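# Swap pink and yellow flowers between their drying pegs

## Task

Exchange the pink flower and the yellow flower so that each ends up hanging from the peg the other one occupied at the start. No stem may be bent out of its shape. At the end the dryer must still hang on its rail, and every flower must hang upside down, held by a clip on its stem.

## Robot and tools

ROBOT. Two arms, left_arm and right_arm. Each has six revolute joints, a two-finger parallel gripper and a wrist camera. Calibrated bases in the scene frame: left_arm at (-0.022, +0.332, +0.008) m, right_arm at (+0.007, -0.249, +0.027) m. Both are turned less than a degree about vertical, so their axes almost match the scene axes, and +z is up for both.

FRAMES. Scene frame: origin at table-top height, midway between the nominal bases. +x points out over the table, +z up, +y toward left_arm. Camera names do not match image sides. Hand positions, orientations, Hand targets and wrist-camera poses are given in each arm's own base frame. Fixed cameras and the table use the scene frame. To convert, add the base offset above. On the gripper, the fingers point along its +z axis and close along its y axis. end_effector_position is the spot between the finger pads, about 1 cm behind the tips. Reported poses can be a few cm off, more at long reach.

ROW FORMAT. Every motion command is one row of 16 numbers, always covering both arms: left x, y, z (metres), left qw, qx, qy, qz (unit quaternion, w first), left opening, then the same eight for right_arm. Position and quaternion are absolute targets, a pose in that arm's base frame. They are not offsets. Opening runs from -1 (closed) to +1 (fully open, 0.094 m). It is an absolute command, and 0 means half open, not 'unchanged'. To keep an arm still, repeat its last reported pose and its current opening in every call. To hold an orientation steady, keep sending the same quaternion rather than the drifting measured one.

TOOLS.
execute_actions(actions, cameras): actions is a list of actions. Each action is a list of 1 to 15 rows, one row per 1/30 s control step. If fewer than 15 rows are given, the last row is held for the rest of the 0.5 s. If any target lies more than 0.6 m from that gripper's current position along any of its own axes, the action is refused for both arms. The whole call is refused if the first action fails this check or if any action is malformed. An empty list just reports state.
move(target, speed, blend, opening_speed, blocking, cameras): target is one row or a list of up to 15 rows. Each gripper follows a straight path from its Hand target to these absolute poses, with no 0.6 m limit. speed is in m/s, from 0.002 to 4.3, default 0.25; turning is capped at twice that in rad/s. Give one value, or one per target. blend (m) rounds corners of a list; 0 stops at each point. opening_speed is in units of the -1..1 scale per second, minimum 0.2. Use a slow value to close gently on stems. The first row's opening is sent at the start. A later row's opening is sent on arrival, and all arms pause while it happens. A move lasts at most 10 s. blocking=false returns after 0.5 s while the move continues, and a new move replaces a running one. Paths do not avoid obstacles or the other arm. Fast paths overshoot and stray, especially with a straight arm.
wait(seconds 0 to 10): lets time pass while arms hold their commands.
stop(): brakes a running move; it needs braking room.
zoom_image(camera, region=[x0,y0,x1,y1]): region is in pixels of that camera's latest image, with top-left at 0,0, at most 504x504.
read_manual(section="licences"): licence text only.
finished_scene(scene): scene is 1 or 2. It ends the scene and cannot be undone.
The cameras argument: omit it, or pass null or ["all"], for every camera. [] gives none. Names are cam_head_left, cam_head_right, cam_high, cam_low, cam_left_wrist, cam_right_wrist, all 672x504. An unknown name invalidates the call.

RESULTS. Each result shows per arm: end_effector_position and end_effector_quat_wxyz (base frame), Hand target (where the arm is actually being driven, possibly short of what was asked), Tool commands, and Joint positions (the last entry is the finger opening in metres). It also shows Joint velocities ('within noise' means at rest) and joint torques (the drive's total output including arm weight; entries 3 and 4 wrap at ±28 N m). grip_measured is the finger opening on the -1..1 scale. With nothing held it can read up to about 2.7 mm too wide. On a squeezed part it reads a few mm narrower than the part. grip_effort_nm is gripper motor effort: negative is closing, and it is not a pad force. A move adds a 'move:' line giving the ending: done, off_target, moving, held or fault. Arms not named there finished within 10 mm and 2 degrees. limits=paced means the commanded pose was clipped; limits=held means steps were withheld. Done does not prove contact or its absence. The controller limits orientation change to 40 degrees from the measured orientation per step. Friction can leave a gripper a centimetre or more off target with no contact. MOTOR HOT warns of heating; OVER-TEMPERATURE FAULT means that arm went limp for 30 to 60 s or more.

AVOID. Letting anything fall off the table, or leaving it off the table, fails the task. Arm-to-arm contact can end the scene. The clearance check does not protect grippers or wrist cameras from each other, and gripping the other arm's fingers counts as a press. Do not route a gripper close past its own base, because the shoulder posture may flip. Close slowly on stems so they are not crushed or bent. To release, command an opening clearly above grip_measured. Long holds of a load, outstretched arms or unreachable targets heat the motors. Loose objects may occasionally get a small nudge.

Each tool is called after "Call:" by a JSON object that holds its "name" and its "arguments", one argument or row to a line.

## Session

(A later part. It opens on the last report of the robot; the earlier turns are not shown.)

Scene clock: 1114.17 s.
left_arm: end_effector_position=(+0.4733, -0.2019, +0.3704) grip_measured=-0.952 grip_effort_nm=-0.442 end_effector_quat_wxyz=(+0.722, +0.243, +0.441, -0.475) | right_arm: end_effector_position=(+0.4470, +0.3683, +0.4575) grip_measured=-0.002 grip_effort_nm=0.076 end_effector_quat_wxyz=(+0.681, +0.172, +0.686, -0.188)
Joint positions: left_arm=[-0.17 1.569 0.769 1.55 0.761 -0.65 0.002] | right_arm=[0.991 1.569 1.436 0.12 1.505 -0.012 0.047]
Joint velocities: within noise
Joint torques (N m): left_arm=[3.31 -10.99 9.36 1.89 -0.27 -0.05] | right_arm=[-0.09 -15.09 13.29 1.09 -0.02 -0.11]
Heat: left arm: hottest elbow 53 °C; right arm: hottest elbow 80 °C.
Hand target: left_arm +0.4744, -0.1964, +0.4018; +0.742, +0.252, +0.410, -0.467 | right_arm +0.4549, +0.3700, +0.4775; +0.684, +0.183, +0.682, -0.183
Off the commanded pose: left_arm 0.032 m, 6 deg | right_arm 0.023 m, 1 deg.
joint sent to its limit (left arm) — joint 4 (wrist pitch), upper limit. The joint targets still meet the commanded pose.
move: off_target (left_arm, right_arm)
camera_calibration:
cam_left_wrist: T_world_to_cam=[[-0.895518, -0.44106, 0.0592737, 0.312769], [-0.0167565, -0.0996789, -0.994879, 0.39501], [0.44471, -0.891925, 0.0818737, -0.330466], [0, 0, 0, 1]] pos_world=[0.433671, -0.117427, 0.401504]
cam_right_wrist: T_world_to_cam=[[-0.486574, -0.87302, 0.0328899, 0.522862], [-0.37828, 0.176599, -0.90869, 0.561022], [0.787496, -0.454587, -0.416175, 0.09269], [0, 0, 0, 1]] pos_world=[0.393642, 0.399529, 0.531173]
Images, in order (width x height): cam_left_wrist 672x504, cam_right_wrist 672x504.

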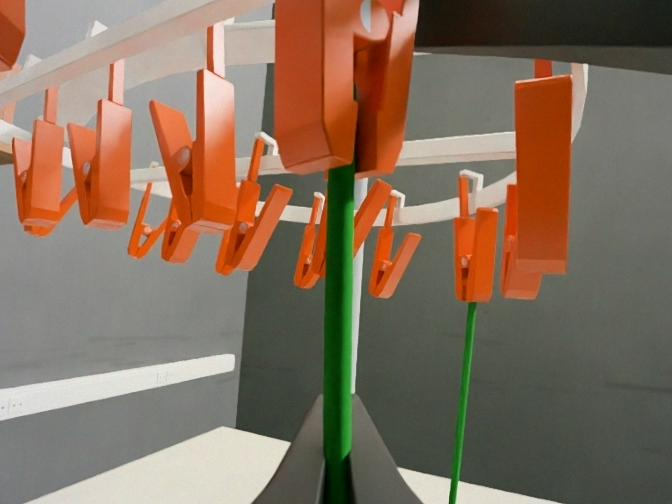

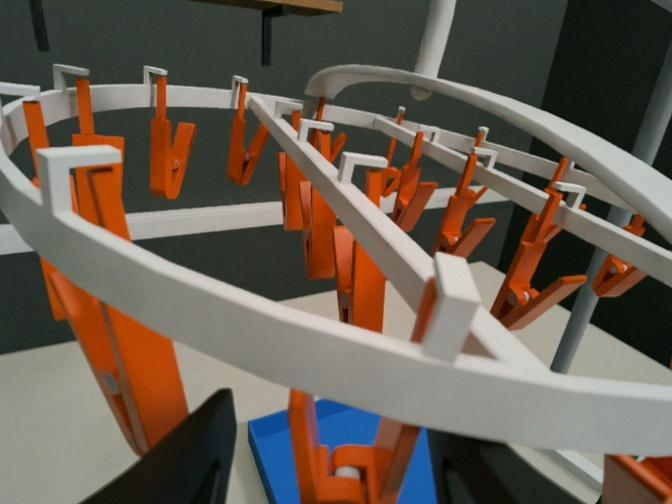

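Call:
{"name": "move", "arguments": {
  "target": [
    [0.476,-0.1965,0.402,0.7446,0.2523,0.396,-0.4744,-0.96,0.405,0.400,0.477,0.683,0.183,0.683,-0.183,0.0],
    [0.476,-0.1965,0.402,0.7446,0.2523,0.396,-0.4744,-0.96,0.34,0.37,0.45,0.7373,0.0,0.6756,0.0,0.0]
  ],
  "speed": [0.06,0.12],
  "cameras": ["cam_left_wrist","cam_high","cam_right_wrist"]
}}

Call:
{"name": "zoom_image", "arguments": {
  "camera": "cam_left_wrist",
  "region": [240, 0, 440, 200]
}}

Scene clock: 1121.43 s.
left_arm: end_effector_position=(+0.4730, -0.2019, +0.3711) grip_measured=-0.952 grip_effort_nm=-0.447 end_effector_quat_wxyz=(+0.722, +0.243, +0.440, -0.475) | right_arm: end_effector_position=(+0.3454, +0.3691, +0.4497) grip_measured=-0.001 grip_effort_nm=0.071 end_effector_quat_wxyz=(+0.735, +0.006, +0.678, -0.002)
Joint positions: left_arm=[-0.17 1.567 0.769 1.55 0.761 -0.65 0.002] | right_arm=[1.133 1.247 1.011 0.431 1.138 -0.172 0.047]
Joint velocities: within noise
Joint torques (N m): left_arm=[3.37 -10.81 9.36 1.89 -0.28 -0.05] | right_arm=[1.44 -10.52 7.92 2.14 -0.19 -0.11]
Heat: left arm: hottest elbow 55 °C; right arm: hottest elbow 79 °C.
Hand target: left_arm +0.4745, -0.1964, +0.4017; +0.742, +0.252, +0.410, -0.467 | right_arm +0.3401, +0.3701, +0.4501; +0.737, +0.000, +0.676, +0.000
Off the commanded pose: left_arm 0.031 m, 6 deg | right_arm 0.005 m, 1 deg.
joint sent to its limit (left arm) — joint 4 (wrist pitch), upper limit. The joint targets still meet the commanded pose.
move: off_target (left_arm)
camera_calibration:
cam_left_wrist: T_world_to_cam=[[-0.895672, -0.440871, 0.0583511, 0.31288], [-0.0155506, -0.100081, -0.994858, 0.39503], [0.444444, -0.891973, 0.0827838, -0.330505], [0, 0, 0, 1]] pos_world=[0.433272, -0.117327, 0.402102]
cam_right_wrist: T_world_to_cam=[[-0.00636011, -0.999972, 0.00403405, 0.368382], [-0.340342, -0.00162865, -0.9403, 0.582277], [0.94028, -0.00735338, -0.340322, -0.0820764], [0, 0, 0, 1]] pos_world=[0.277691, 0.368717, 0.518097]
Images, in order (width x height): cam_high 672x504, cam_left_wrist 672x504, cam_right_wrist 672x504.

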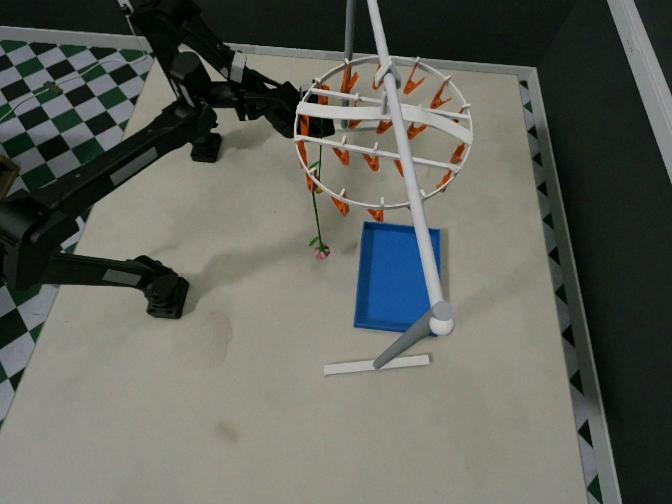

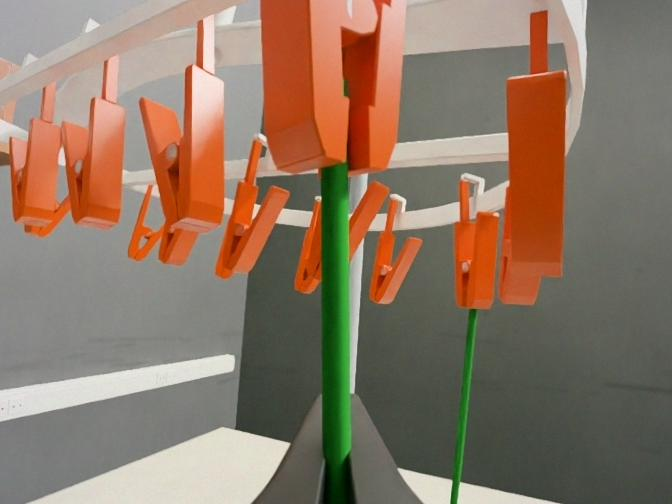

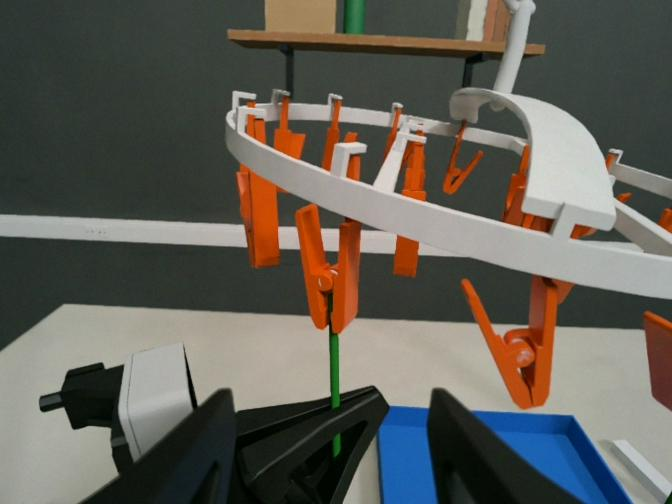

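Scaled by 2.520 from the camera's 672x504 image, which has a finer 960x720 frame.

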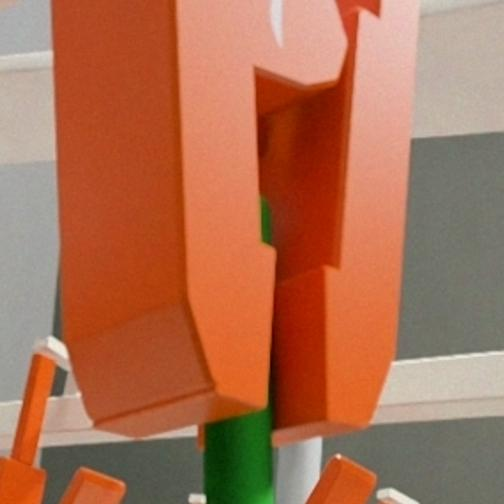

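Call:
{"name": "move", "arguments": {
  "target": [
    [0.476,-0.1965,0.392,0.7446,0.2523,0.396,-0.4744,-0.96,0.31,0.22,0.43,0.7373,0.0,0.6756,0.0,0.0],
    [0.476,-0.1965,0.374,0.7446,0.2523,0.396,-0.4744,-0.96,0.29,0.20,0.42,0.7373,0.0,0.6756,0.0,0.0]
  ],
  "speed": [0.15,0.03],
  "cameras": ["cam_left_wrist","cam_right_wrist"]
}}

Call:
{"name": "zoom_image", "arguments": {
  "camera": "cam_left_wrist",
  "region": [240, 0, 440, 200]
}}

Scene clock: 1136.07 s.
left_arm: end_effector_position=(+0.4730, -0.2019, +0.3711) grip_measured=-0.952 grip_effort_nm=-0.447 end_effector_quat_wxyz=(+0.727, +0.248, +0.438, -0.467) | right_arm: end_effector_position=(+0.2932, +0.1989, +0.4252) grip_measured=-0.001 grip_effort_nm=0.071 end_effector_quat_wxyz=(+0.740, +0.003, +0.673, -0.004)
Joint positions: left_arm=[-0.17 1.567 0.769 1.55 0.761 -0.628 0.002] | right_arm=[1.026 0.718 0.626 0.275 1.028 -0.158 0.047]
Joint velocities: within noise
Joint torques (N m): left_arm=[3.43 -9.05 6.78 1.89 -0.15 0.18] | right_arm=[1.38 -1.2 8.27 1.29 -0.02 0.15]
Heat: left arm: hottest elbow 57 °C; right arm: hottest elbow 74 °C.
Hand target: left_arm +0.4760, -0.1967, +0.3743; +0.736, +0.252, +0.430, -0.458 | right_arm +0.2902, +0.2000, +0.4200; +0.737, +0.000, +0.676, +0.000
Off the commanded pose: left_arm 0.007 m, 5 deg | right_arm 0.006 m, 1 deg.
joint sent to its limit (left arm) — joint 4 (wrist pitch), upper limit. The joint targets are off in orientation, not in position.
move: off_target (left_arm)
camera_calibration:
cam_left_wrist: T_world_to_cam=[[-0.891721, -0.450864, 0.0394467, 0.316029], [0.00216364, -0.0914041, -0.995812, 0.388776], [0.452581, -0.8879, 0.0824824, -0.333437], [0, 0, 0, 1]] pos_world=[0.431876, -0.118037, 0.402184]
cam_right_wrist: T_world_to_cam=[[-0.00448472, -0.999939, 0.0100583, 0.19486], [-0.328233, -0.00802911, -0.944563, 0.540651], [0.944586, -0.00753755, -0.328177, -0.0490786], [0, 0, 0, 1]] pos_world=[0.224692, 0.198819, 0.492613]
Images, in order (width x height): cam_left_wrist 672x504, cam_right_wrist 672x504.

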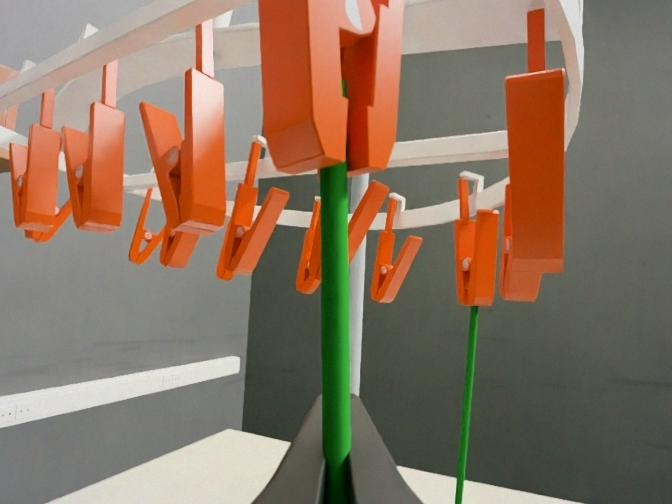

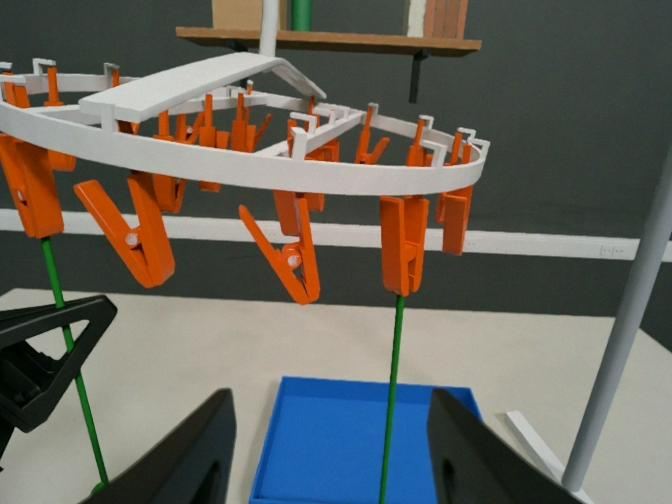

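Scaled by 2.520 from the camera's 672x504 image, which has a finer 960x720 frame.

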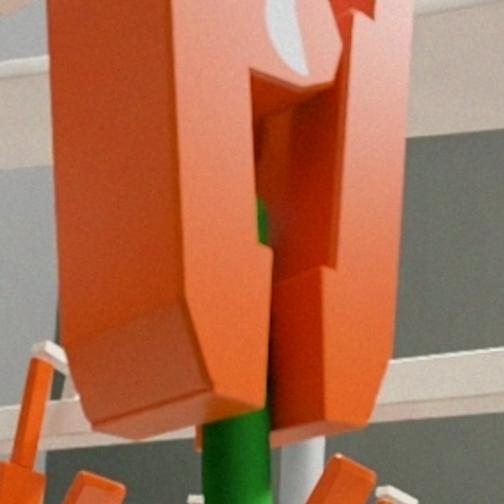

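Call:
{"name": "move", "arguments": {
  "target": [0.473,-0.187,0.360,0.7446,0.2523,0.396,-0.4744,-0.96,0.29,0.20,0.42,0.7373,0.0,0.6756,0.0,0.0],
  "speed": 0.03,
  "cameras": ["cam_left_wrist","cam_right_wrist"]
}}

Call:
{"name": "zoom_image", "arguments": {
  "camera": "cam_left_wrist",
  "region": [240, 0, 440, 200]
}}

Scene clock: 1141.93 s.
left_arm: end_effector_position=(+0.4723, -0.1930, +0.3608) grip_measured=-0.952 grip_effort_nm=-0.442 end_effector_quat_wxyz=(+0.725, +0.249, +0.448, -0.459) | right_arm: end_effector_position=(+0.2932, +0.1989, +0.4250) grip_measured=-0.001 grip_effort_nm=0.076 end_effector_quat_wxyz=(+0.739, +0.003, +0.673, -0.004)
Joint positions: left_arm=[-0.148 1.567 0.747 1.55 0.779 -0.618 0.002] | right_arm=[1.026 0.718 0.626 0.274 1.028 -0.158 0.047]
Joint velocities: within noise
Joint torques (N m): left_arm=[3.49 -9.11 5.85 1.91 -0.13 0.18] | right_arm=[1.49 -1.14 8.29 1.33 -0.01 0.13]
Heat: left arm: hottest elbow 56 °C; right arm: hottest elbow 71 °C.
Hand target: left_arm +0.4731, -0.1873, +0.3604; +0.732, +0.252, +0.444, -0.450 | right_arm +0.2901, +0.2000, +0.4200; +0.737, +0.000, +0.676, +0.000
Off the commanded pose: left_arm 0.006 m, 7 deg | right_arm 0.006 m, 1 deg.
joint sent to its limit (left arm) — joint 4 (wrist pitch), upper limit. The joint targets are off in orientation, not in position.
move: off_target (left_arm)
camera_calibration:
cam_left_wrist: T_world_to_cam=[[-0.884994, -0.463835, 0.0405233, 0.313665], [-0.00806475, -0.0717502, -0.99739, 0.388542], [0.465532, -0.883011, 0.0597578, -0.321409], [0, 0, 0, 1]] pos_world=[0.430351, -0.110441, 0.394024]
cam_right_wrist: T_world_to_cam=[[-0.00447184, -0.999933, 0.010692, 0.194644], [-0.328664, -0.00862844, -0.944408, 0.540665], [0.944436, -0.00773731, -0.328603, -0.0487329], [0, 0, 0, 1]] pos_world=[0.224592, 0.198919, 0.492513]
Images, in order (width x height): cam_left_wrist 672x504, cam_right_wrist 672x504.

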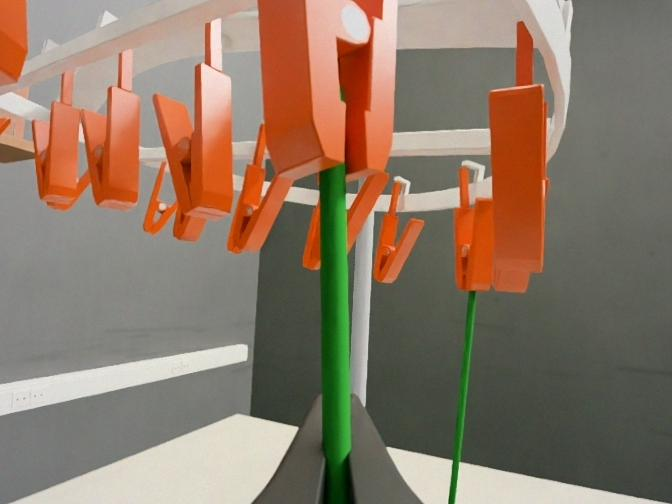

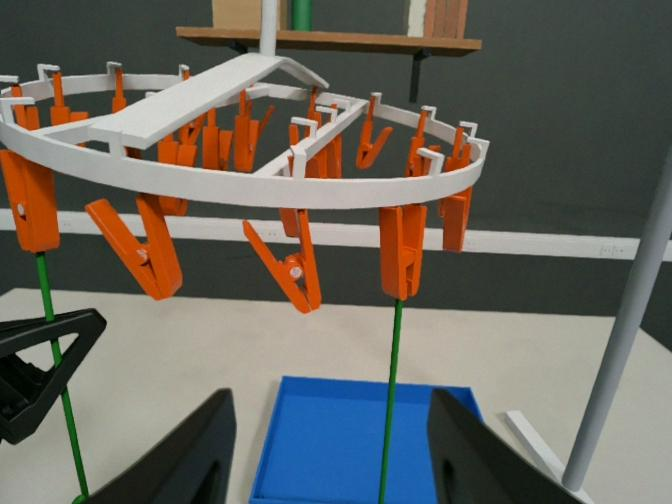

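Scaled by 2.520 from the camera's 672x504 image, which has a finer 960x720 frame.

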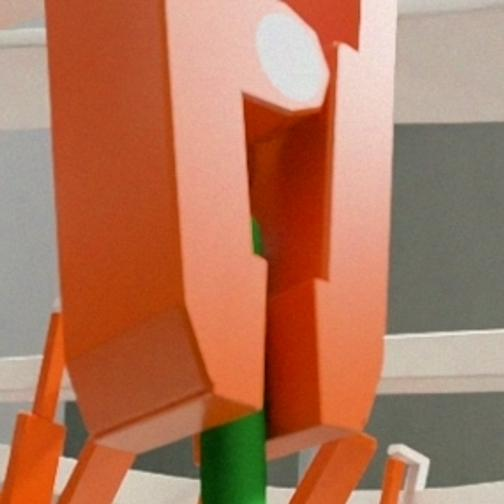

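Call:
{"name": "move", "arguments": {
  "target": [0.473,-0.187,0.360,0.7446,0.2523,0.396,-0.4744,-0.3,0.29,0.20,0.42,0.7373,0.0,0.6756,0.0,0.0],
  "opening_speed": 0.4,
  "cameras": ["cam_left_wrist","cam_right_wrist"]
}}

Call:
{"name": "zoom_image", "arguments": {
  "camera": "cam_left_wrist",
  "region": [200, 300, 480, 504]
}}

Scene clock: 1147.17 s.
left_arm: end_effector_position=(+0.4723, -0.1929, +0.3606) grip_measured=-0.303 grip_effort_nm=0.051 end_effector_quat_wxyz=(+0.726, +0.250, +0.448, -0.459) | right_arm: end_effector_position=(+0.2932, +0.1989, +0.4250) grip_measured=-0.001 grip_effort_nm=0.076 end_effector_quat_wxyz=(+0.739, +0.003, +0.673, -0.004)
Joint positions: left_arm=[-0.148 1.567 0.747 1.55 0.779 -0.616 0.033] | right_arm=[1.026 0.718 0.626 0.274 1.028 -0.158 0.047]
Joint velocities: within noise
Joint torques (N m): left_arm=[3.43 -9.11 5.87 1.92 -0.13 0.16] | right_arm=[1.2 -1.14 8.25 1.35 0 0.14]
Heat: left arm: hottest elbow 56 °C; right arm: hottest elbow 70 °C.
Hand target: left_arm +0.4730, -0.1874, +0.3604; +0.733, +0.252, +0.444, -0.450 | right_arm +0.2901, +0.2000, +0.4201; +0.737, +0.000, +0.675, +0.000
Off the commanded pose: left_arm 0.006 m, 7 deg | right_arm 0.006 m, 1 deg.
joint sent to its limit (left arm) — joint 4 (wrist pitch), upper limit. The joint targets are off in orientation, not in position.
move: off_target (left_arm)
camera_calibration:
cam_left_wrist: T_world_to_cam=[[-0.884636, -0.46463, 0.0392324, 0.313897], [-0.00709418, -0.0707175, -0.997471, 0.388076], [0.466229, -0.882677, 0.059263, -0.321331], [0, 0, 0, 1]] pos_world=[0.430251, -0.110342, 0.393823]
cam_right_wrist: T_world_to_cam=[[-0.00447184, -0.999933, 0.010692, 0.194644], [-0.328664, -0.00862844, -0.944408, 0.540665], [0.944436, -0.00773731, -0.328603, -0.0487329], [0, 0, 0, 1]] pos_world=[0.224592, 0.198919, 0.492513]
Images, in order (width x height): cam_left_wrist 672x504, cam_right_wrist 672x504.

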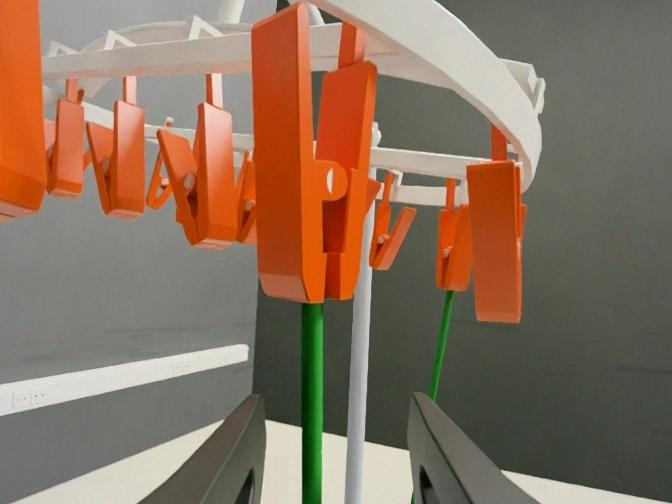

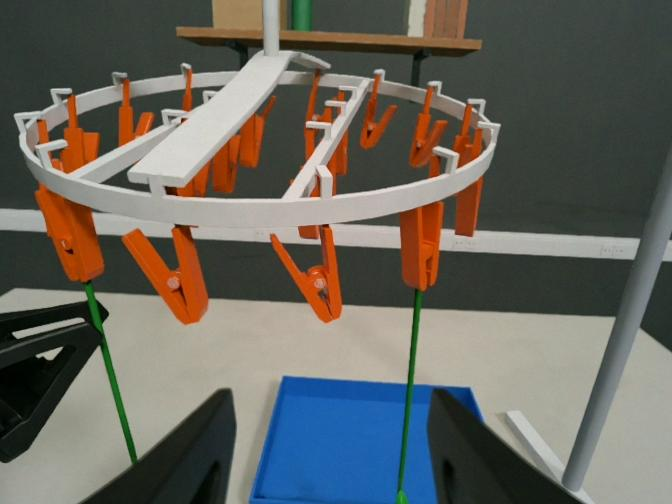

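Scaled by 1.800 from the camera's 672x504 image, which has a finer 960x720 frame.

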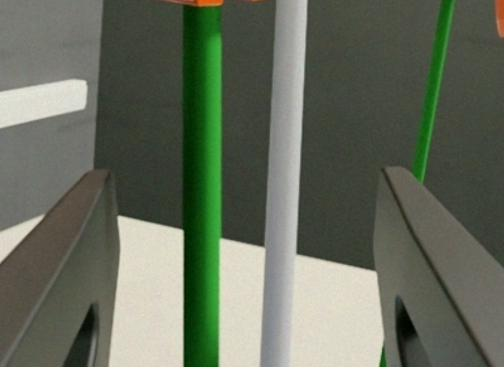

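Call:
{"name": "wait", "arguments": {
  "seconds": 2,
  "cameras": ["cam_left_wrist","cam_right_wrist","cam_low"]
}}

Call:
{"name": "zoom_image", "arguments": {
  "camera": "cam_right_wrist",
  "region": [0, 200, 220, 504]
}}

Scene clock: 1151.93 s.
left_arm: end_effector_position=(+0.4723, -0.1927, +0.3606) grip_measured=-0.302 grip_effort_nm=0.051 end_effector_quat_wxyz=(+0.726, +0.250, +0.448, -0.458) | right_arm: end_effector_position=(+0.2932, +0.1989, +0.4250) grip_measured=-0.001 grip_effort_nm=0.076 end_effector_quat_wxyz=(+0.739, +0.003, +0.673, -0.004)
Joint positions: left_arm=[-0.147 1.567 0.747 1.55 0.779 -0.616 0.033] | right_arm=[1.026 0.718 0.626 0.274 1.028 -0.158 0.047]
Joint velocities: within noise
Joint torques (N m): left_arm=[3.37 -9.11 5.87 1.92 -0.14 0.16] | right_arm=[1.38 -1.14 8.21 1.33 0 0.14]
Heat: left arm: hottest elbow 55 °C; right arm: hottest elbow 68 °C.
Hand target: left_arm +0.4731, -0.1873, +0.3604; +0.733, +0.252, +0.444, -0.450 | right_arm +0.2902, +0.2000, +0.4201; +0.737, +0.000, +0.675, +0.000
Tool commands: left_gripper/opening=-0.3 right_gripper/opening=+0.0
Off the commanded pose: left_arm 0.006 m, 7 deg | right_arm 0.006 m, 1 deg.
wait: 2.00 s; at rest from the start
camera_calibration:
cam_left_wrist: T_world_to_cam=[[-0.884407, -0.465089, 0.0389514, 0.313904], [-0.00680653, -0.0705963, -0.997482, 0.387977], [0.466668, -0.882444, 0.0592702, -0.321409], [0, 0, 0, 1]] pos_world=[0.430251, -0.110243, 0.393823]
cam_right_wrist: T_world_to_cam=[[-0.00447184, -0.999933, 0.010692, 0.194644], [-0.328664, -0.00862844, -0.944408, 0.540665], [0.944436, -0.00773731, -0.328603, -0.0487329], [0, 0, 0, 1]] pos_world=[0.224592, 0.198919, 0.492513]
Images, in order (width x height): cam_low 672x504, cam_left_wrist 672x504, cam_right_wrist 672x504.

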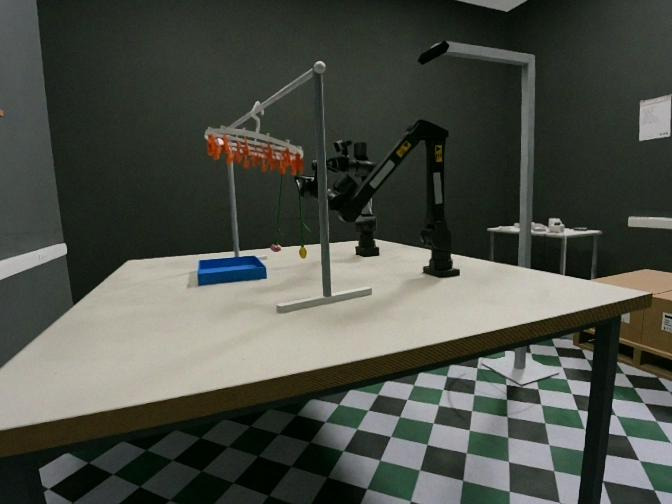

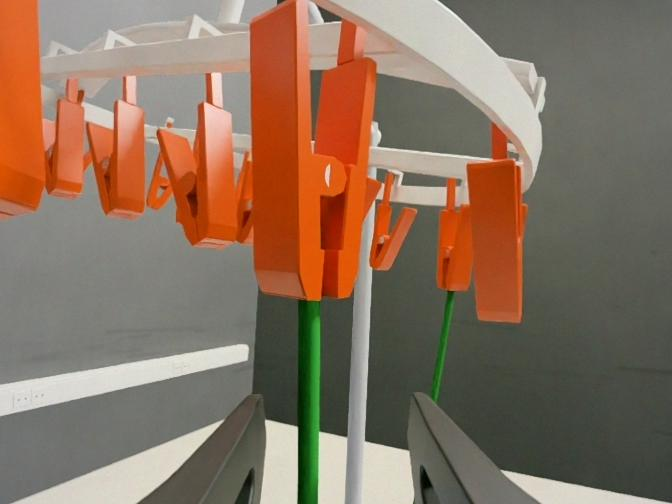

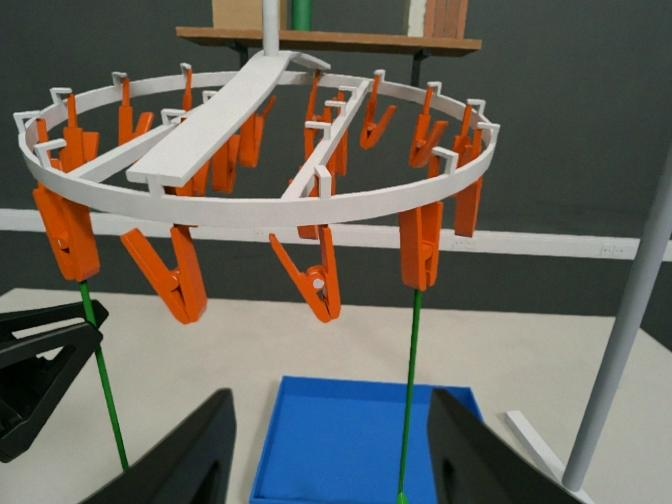

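Scaled by 1.658 from the camera's 672x504 image, which has a finer 960x720 frame.

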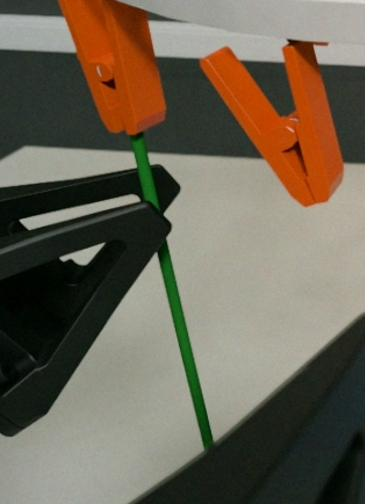

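Call:
{"name": "move", "arguments": {
  "target": [
    [0.464,-0.160,0.356,0.7446,0.2523,0.396,-0.4744,-0.3,0.29,0.20,0.42,0.7373,0.0,0.6756,0.0,0.0],
    [0.435,-0.10,0.33,0.7446,0.2523,0.396,-0.4744,-0.3,0.29,0.20,0.42,0.7373,0.0,0.6756,0.0,0.0],
    [0.40,-0.06,0.30,0.7446,0.2523,0.396,-0.4744,-0.3,0.29,0.20,0.42,0.7373,0.0,0.6756,0.0,0.0]
  ],
  "speed": 0.05,
  "blend": 0.01,
  "cameras": ["cam_left_wrist","cam_right_wrist"]
}}

Scene clock: 1160.40 s.
left_arm: end_effector_position=(+0.4043, -0.0637, +0.2930) grip_measured=-0.302 grip_effort_nm=0.051 end_effector_quat_wxyz=(+0.695, +0.235, +0.554, -0.393) | right_arm: end_effector_position=(+0.2932, +0.1989, +0.4250) grip_measured=-0.001 grip_effort_nm=0.071 end_effector_quat_wxyz=(+0.739, +0.003, +0.673, -0.004)
Joint positions: left_arm=[0.22 1.409 0.457 1.55 1.058 -0.65 0.033] | right_arm=[1.026 0.718 0.626 0.274 1.028 -0.158 0.047]
Joint velocities: within noise
Joint torques (N m): left_arm=[3.37 -7.59 5.05 1.99 -0.14 -0.05] | right_arm=[1.26 -1.32 8.25 1.33 0 0.14]
Heat: left arm: hottest elbow 54 °C; right arm: hottest elbow 66 °C.
Hand target: left_arm +0.4002, -0.0605, +0.3003; +0.702, +0.239, +0.547, -0.388 | right_arm +0.2902, +0.2000, +0.4201; +0.737, +0.000, +0.675, +0.000
Off the commanded pose: left_arm 0.009 m, 21 deg | right_arm 0.006 m, 1 deg.
joint sent to its limit (left arm) — joint 4 (wrist pitch), upper limit. The joint targets are off in orientation, not in position.
move: off_target (left_arm)
camera_calibration:
cam_left_wrist: T_world_to_cam=[[-0.802882, -0.588066, 0.0977712, 0.25836], [-0.168581, 0.0666583, -0.983431, 0.399235], [0.571805, -0.806062, -0.152656, -0.147384], [0, 0, 0, 1]] pos_world=[0.359011, 0.00652014, 0.344861]
cam_right_wrist: T_world_to_cam=[[-0.00447184, -0.999933, 0.010692, 0.194644], [-0.328664, -0.00862844, -0.944408, 0.540665], [0.944436, -0.00773731, -0.328603, -0.0487329], [0, 0, 0, 1]] pos_world=[0.224592, 0.198919, 0.492513]
Images, in order (width x height): cam_left_wrist 672x504, cam_right_wrist 672x504.

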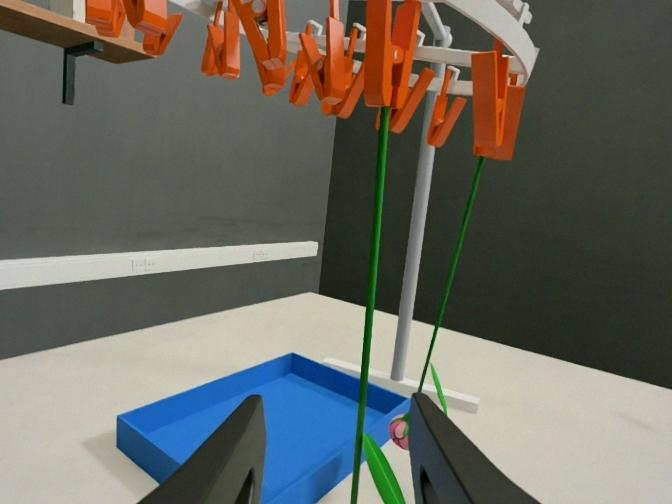

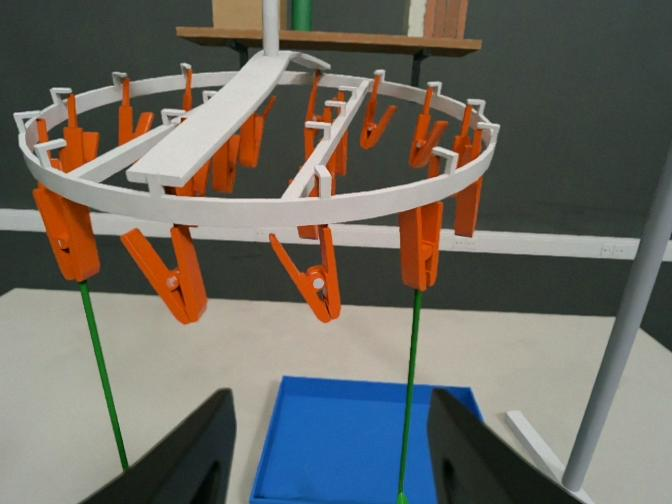

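Call:
{"name": "move", "arguments": {
  "target": [0.345,-0.03,0.31,0.7446,0.2523,0.396,-0.4744,-0.3,0.27,0.18,0.40,0.7373,0.0,0.6756,0.0,0.0],
  "speed": 0.15,
  "cameras": ["cam_high","cam_low","cam_left_wrist"]
}}

Call:
{"name": "zoom_image", "arguments": {
  "camera": "cam_low",
  "region": [190, 80, 350, 280]
}}

Call:
{"name": "wait", "arguments": {
  "seconds": 4,
  "cameras": ["cam_left_wrist"]
}}

Scene clock: 1165.03 s.
left_arm: end_effector_position=(+0.3485, -0.0335, +0.3046) grip_measured=-0.302 grip_effort_nm=0.051 end_effector_quat_wxyz=(+0.700, +0.211, +0.569, -0.376) | right_arm: end_effector_position=(+0.2728, +0.1789, +0.4050) grip_measured=-0.001 grip_effort_nm=0.071 end_effector_quat_wxyz=(+0.739, +0.007, +0.673, +0.000)
Joint positions: left_arm=[0.365 1.219 0.333 1.55 1.127 -0.753 0.033] | right_arm=[1.06 0.622 0.54 0.274 1.062 -0.158 0.047]
Joint velocities: within noise
Joint torques (N m): left_arm=[3.43 -5.07 5.46 1.87 -0.41 -0.04] | right_arm=[1.49 0.32 8.28 1.26 -0.02 0.04]
Heat: left arm: hottest elbow 53 °C; right arm: hottest elbow 65 °C.
Hand target: left_arm +0.3452, -0.0307, +0.3103; +0.708, +0.212, +0.563, -0.370 | right_arm +0.2701, +0.1800, +0.4001; +0.737, +0.000, +0.676, +0.000
Off the commanded pose: left_arm 0.007 m, 24 deg | right_arm 0.006 m, 1 deg.
joint sent to its limit (left arm) — joint 4 (wrist pitch), upper limit. The joint targets are off in orientation, not in position.
move: off_target (left_arm)
camera_calibration:
cam_left_wrist: T_world_to_cam=[[-0.762245, -0.635816, 0.121328, 0.207267], [-0.197312, 0.0497165, -0.979079, 0.407275], [0.616482, -0.770238, -0.163351, -0.100406], [0, 0, 0, 1]] pos_world=[0.300247, 0.034199, 0.357205]
Images, in order (width x height): cam_high 672x504, cam_low 672x504, cam_left_wrist 672x504.

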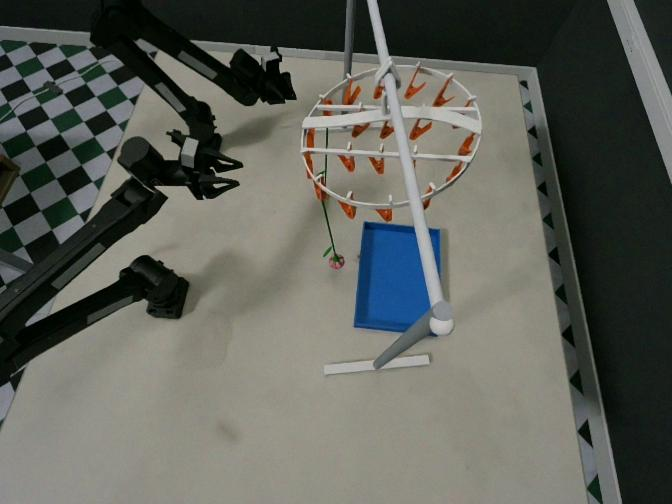

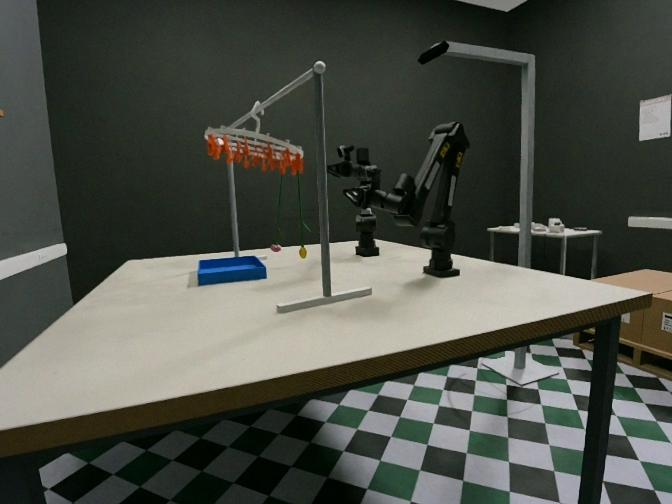

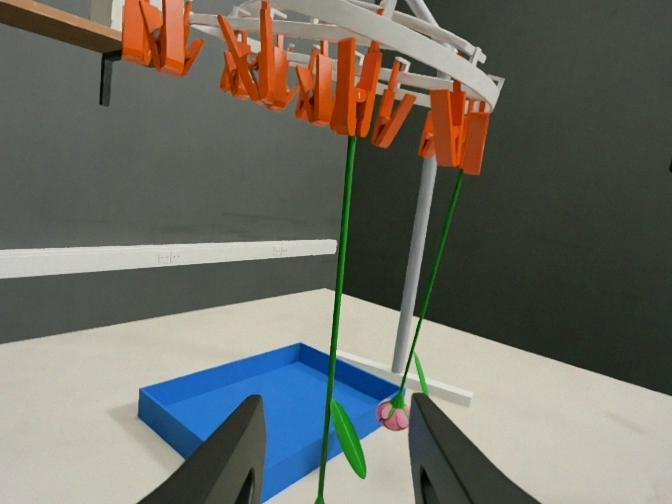

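Scaled by 2.520 from the camera's 672x504 image, which has a finer 960x720 frame.

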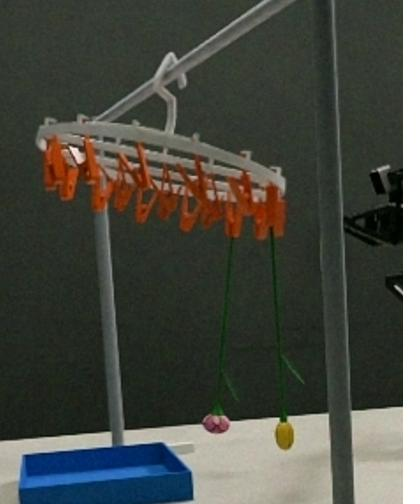

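Scene clock: 1169.03 s.
left_arm: end_effector_position=(+0.3485, -0.0335, +0.3046) grip_measured=-0.302 grip_effort_nm=0.051 end_effector_quat_wxyz=(+0.700, +0.210, +0.569, -0.377) | right_arm: end_effector_position=(+0.2728, +0.1790, +0.4050) grip_measured=-0.001 grip_effort_nm=0.061 end_effector_quat_wxyz=(+0.739, +0.007, +0.673, +0.001)
Joint positions: left_arm=[0.365 1.219 0.333 1.55 1.127 -0.755 0.033] | right_arm=[1.06 0.622 0.54 0.274 1.062 -0.158 0.047]
Joint velocities: within noise
Joint torques (N m): left_arm=[3.37 -5.19 5.44 1.87 -0.4 -0.04] | right_arm=[1.44 0.38 8.25 1.29 0.01 0.03]
Heat: left arm: hottest elbow 53 °C; right arm: hottest elbow 64 °C.
Hand target: left_arm +0.3452, -0.0306, +0.3104; +0.708, +0.212, +0.563, -0.370 | right_arm +0.2701, +0.1800, +0.4001; +0.737, +0.000, +0.676, +0.000
Tool commands: left_gripper/opening=-0.3 right_gripper/opening=+0.0
Off the commanded pose: left_arm 0.007 m, 24 deg | right_arm 0.006 m, 1 deg.
wait: 4.00 s; at rest by 0.17 s
camera_calibration:
cam_left_wrist: T_world_to_cam=[[-0.762143, -0.635637, 0.122896, 0.206809], [-0.198334, 0.048537, -0.978932, 0.407585], [0.61628, -0.770461, -0.16306, -0.100426], [0, 0, 0, 1]] pos_world=[0.300347, 0.0342986, 0.357206]
Images, in order (width x height): cam_left_wrist 672x504.

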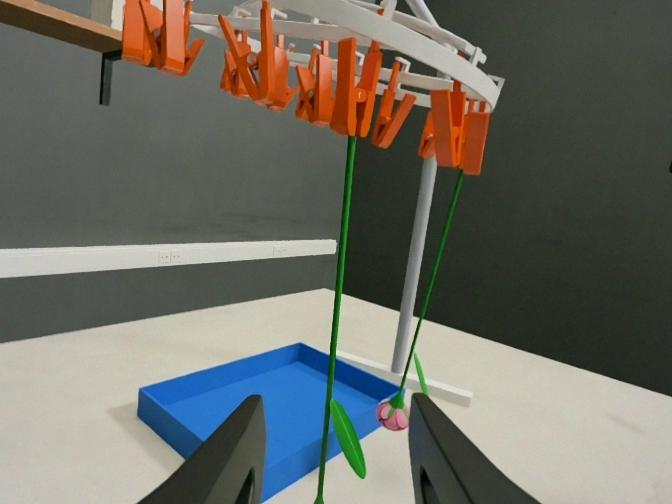

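Call:
{"name": "finished_scene", "arguments": {
  "scene": 2
}}

The scene is finished: the task was done.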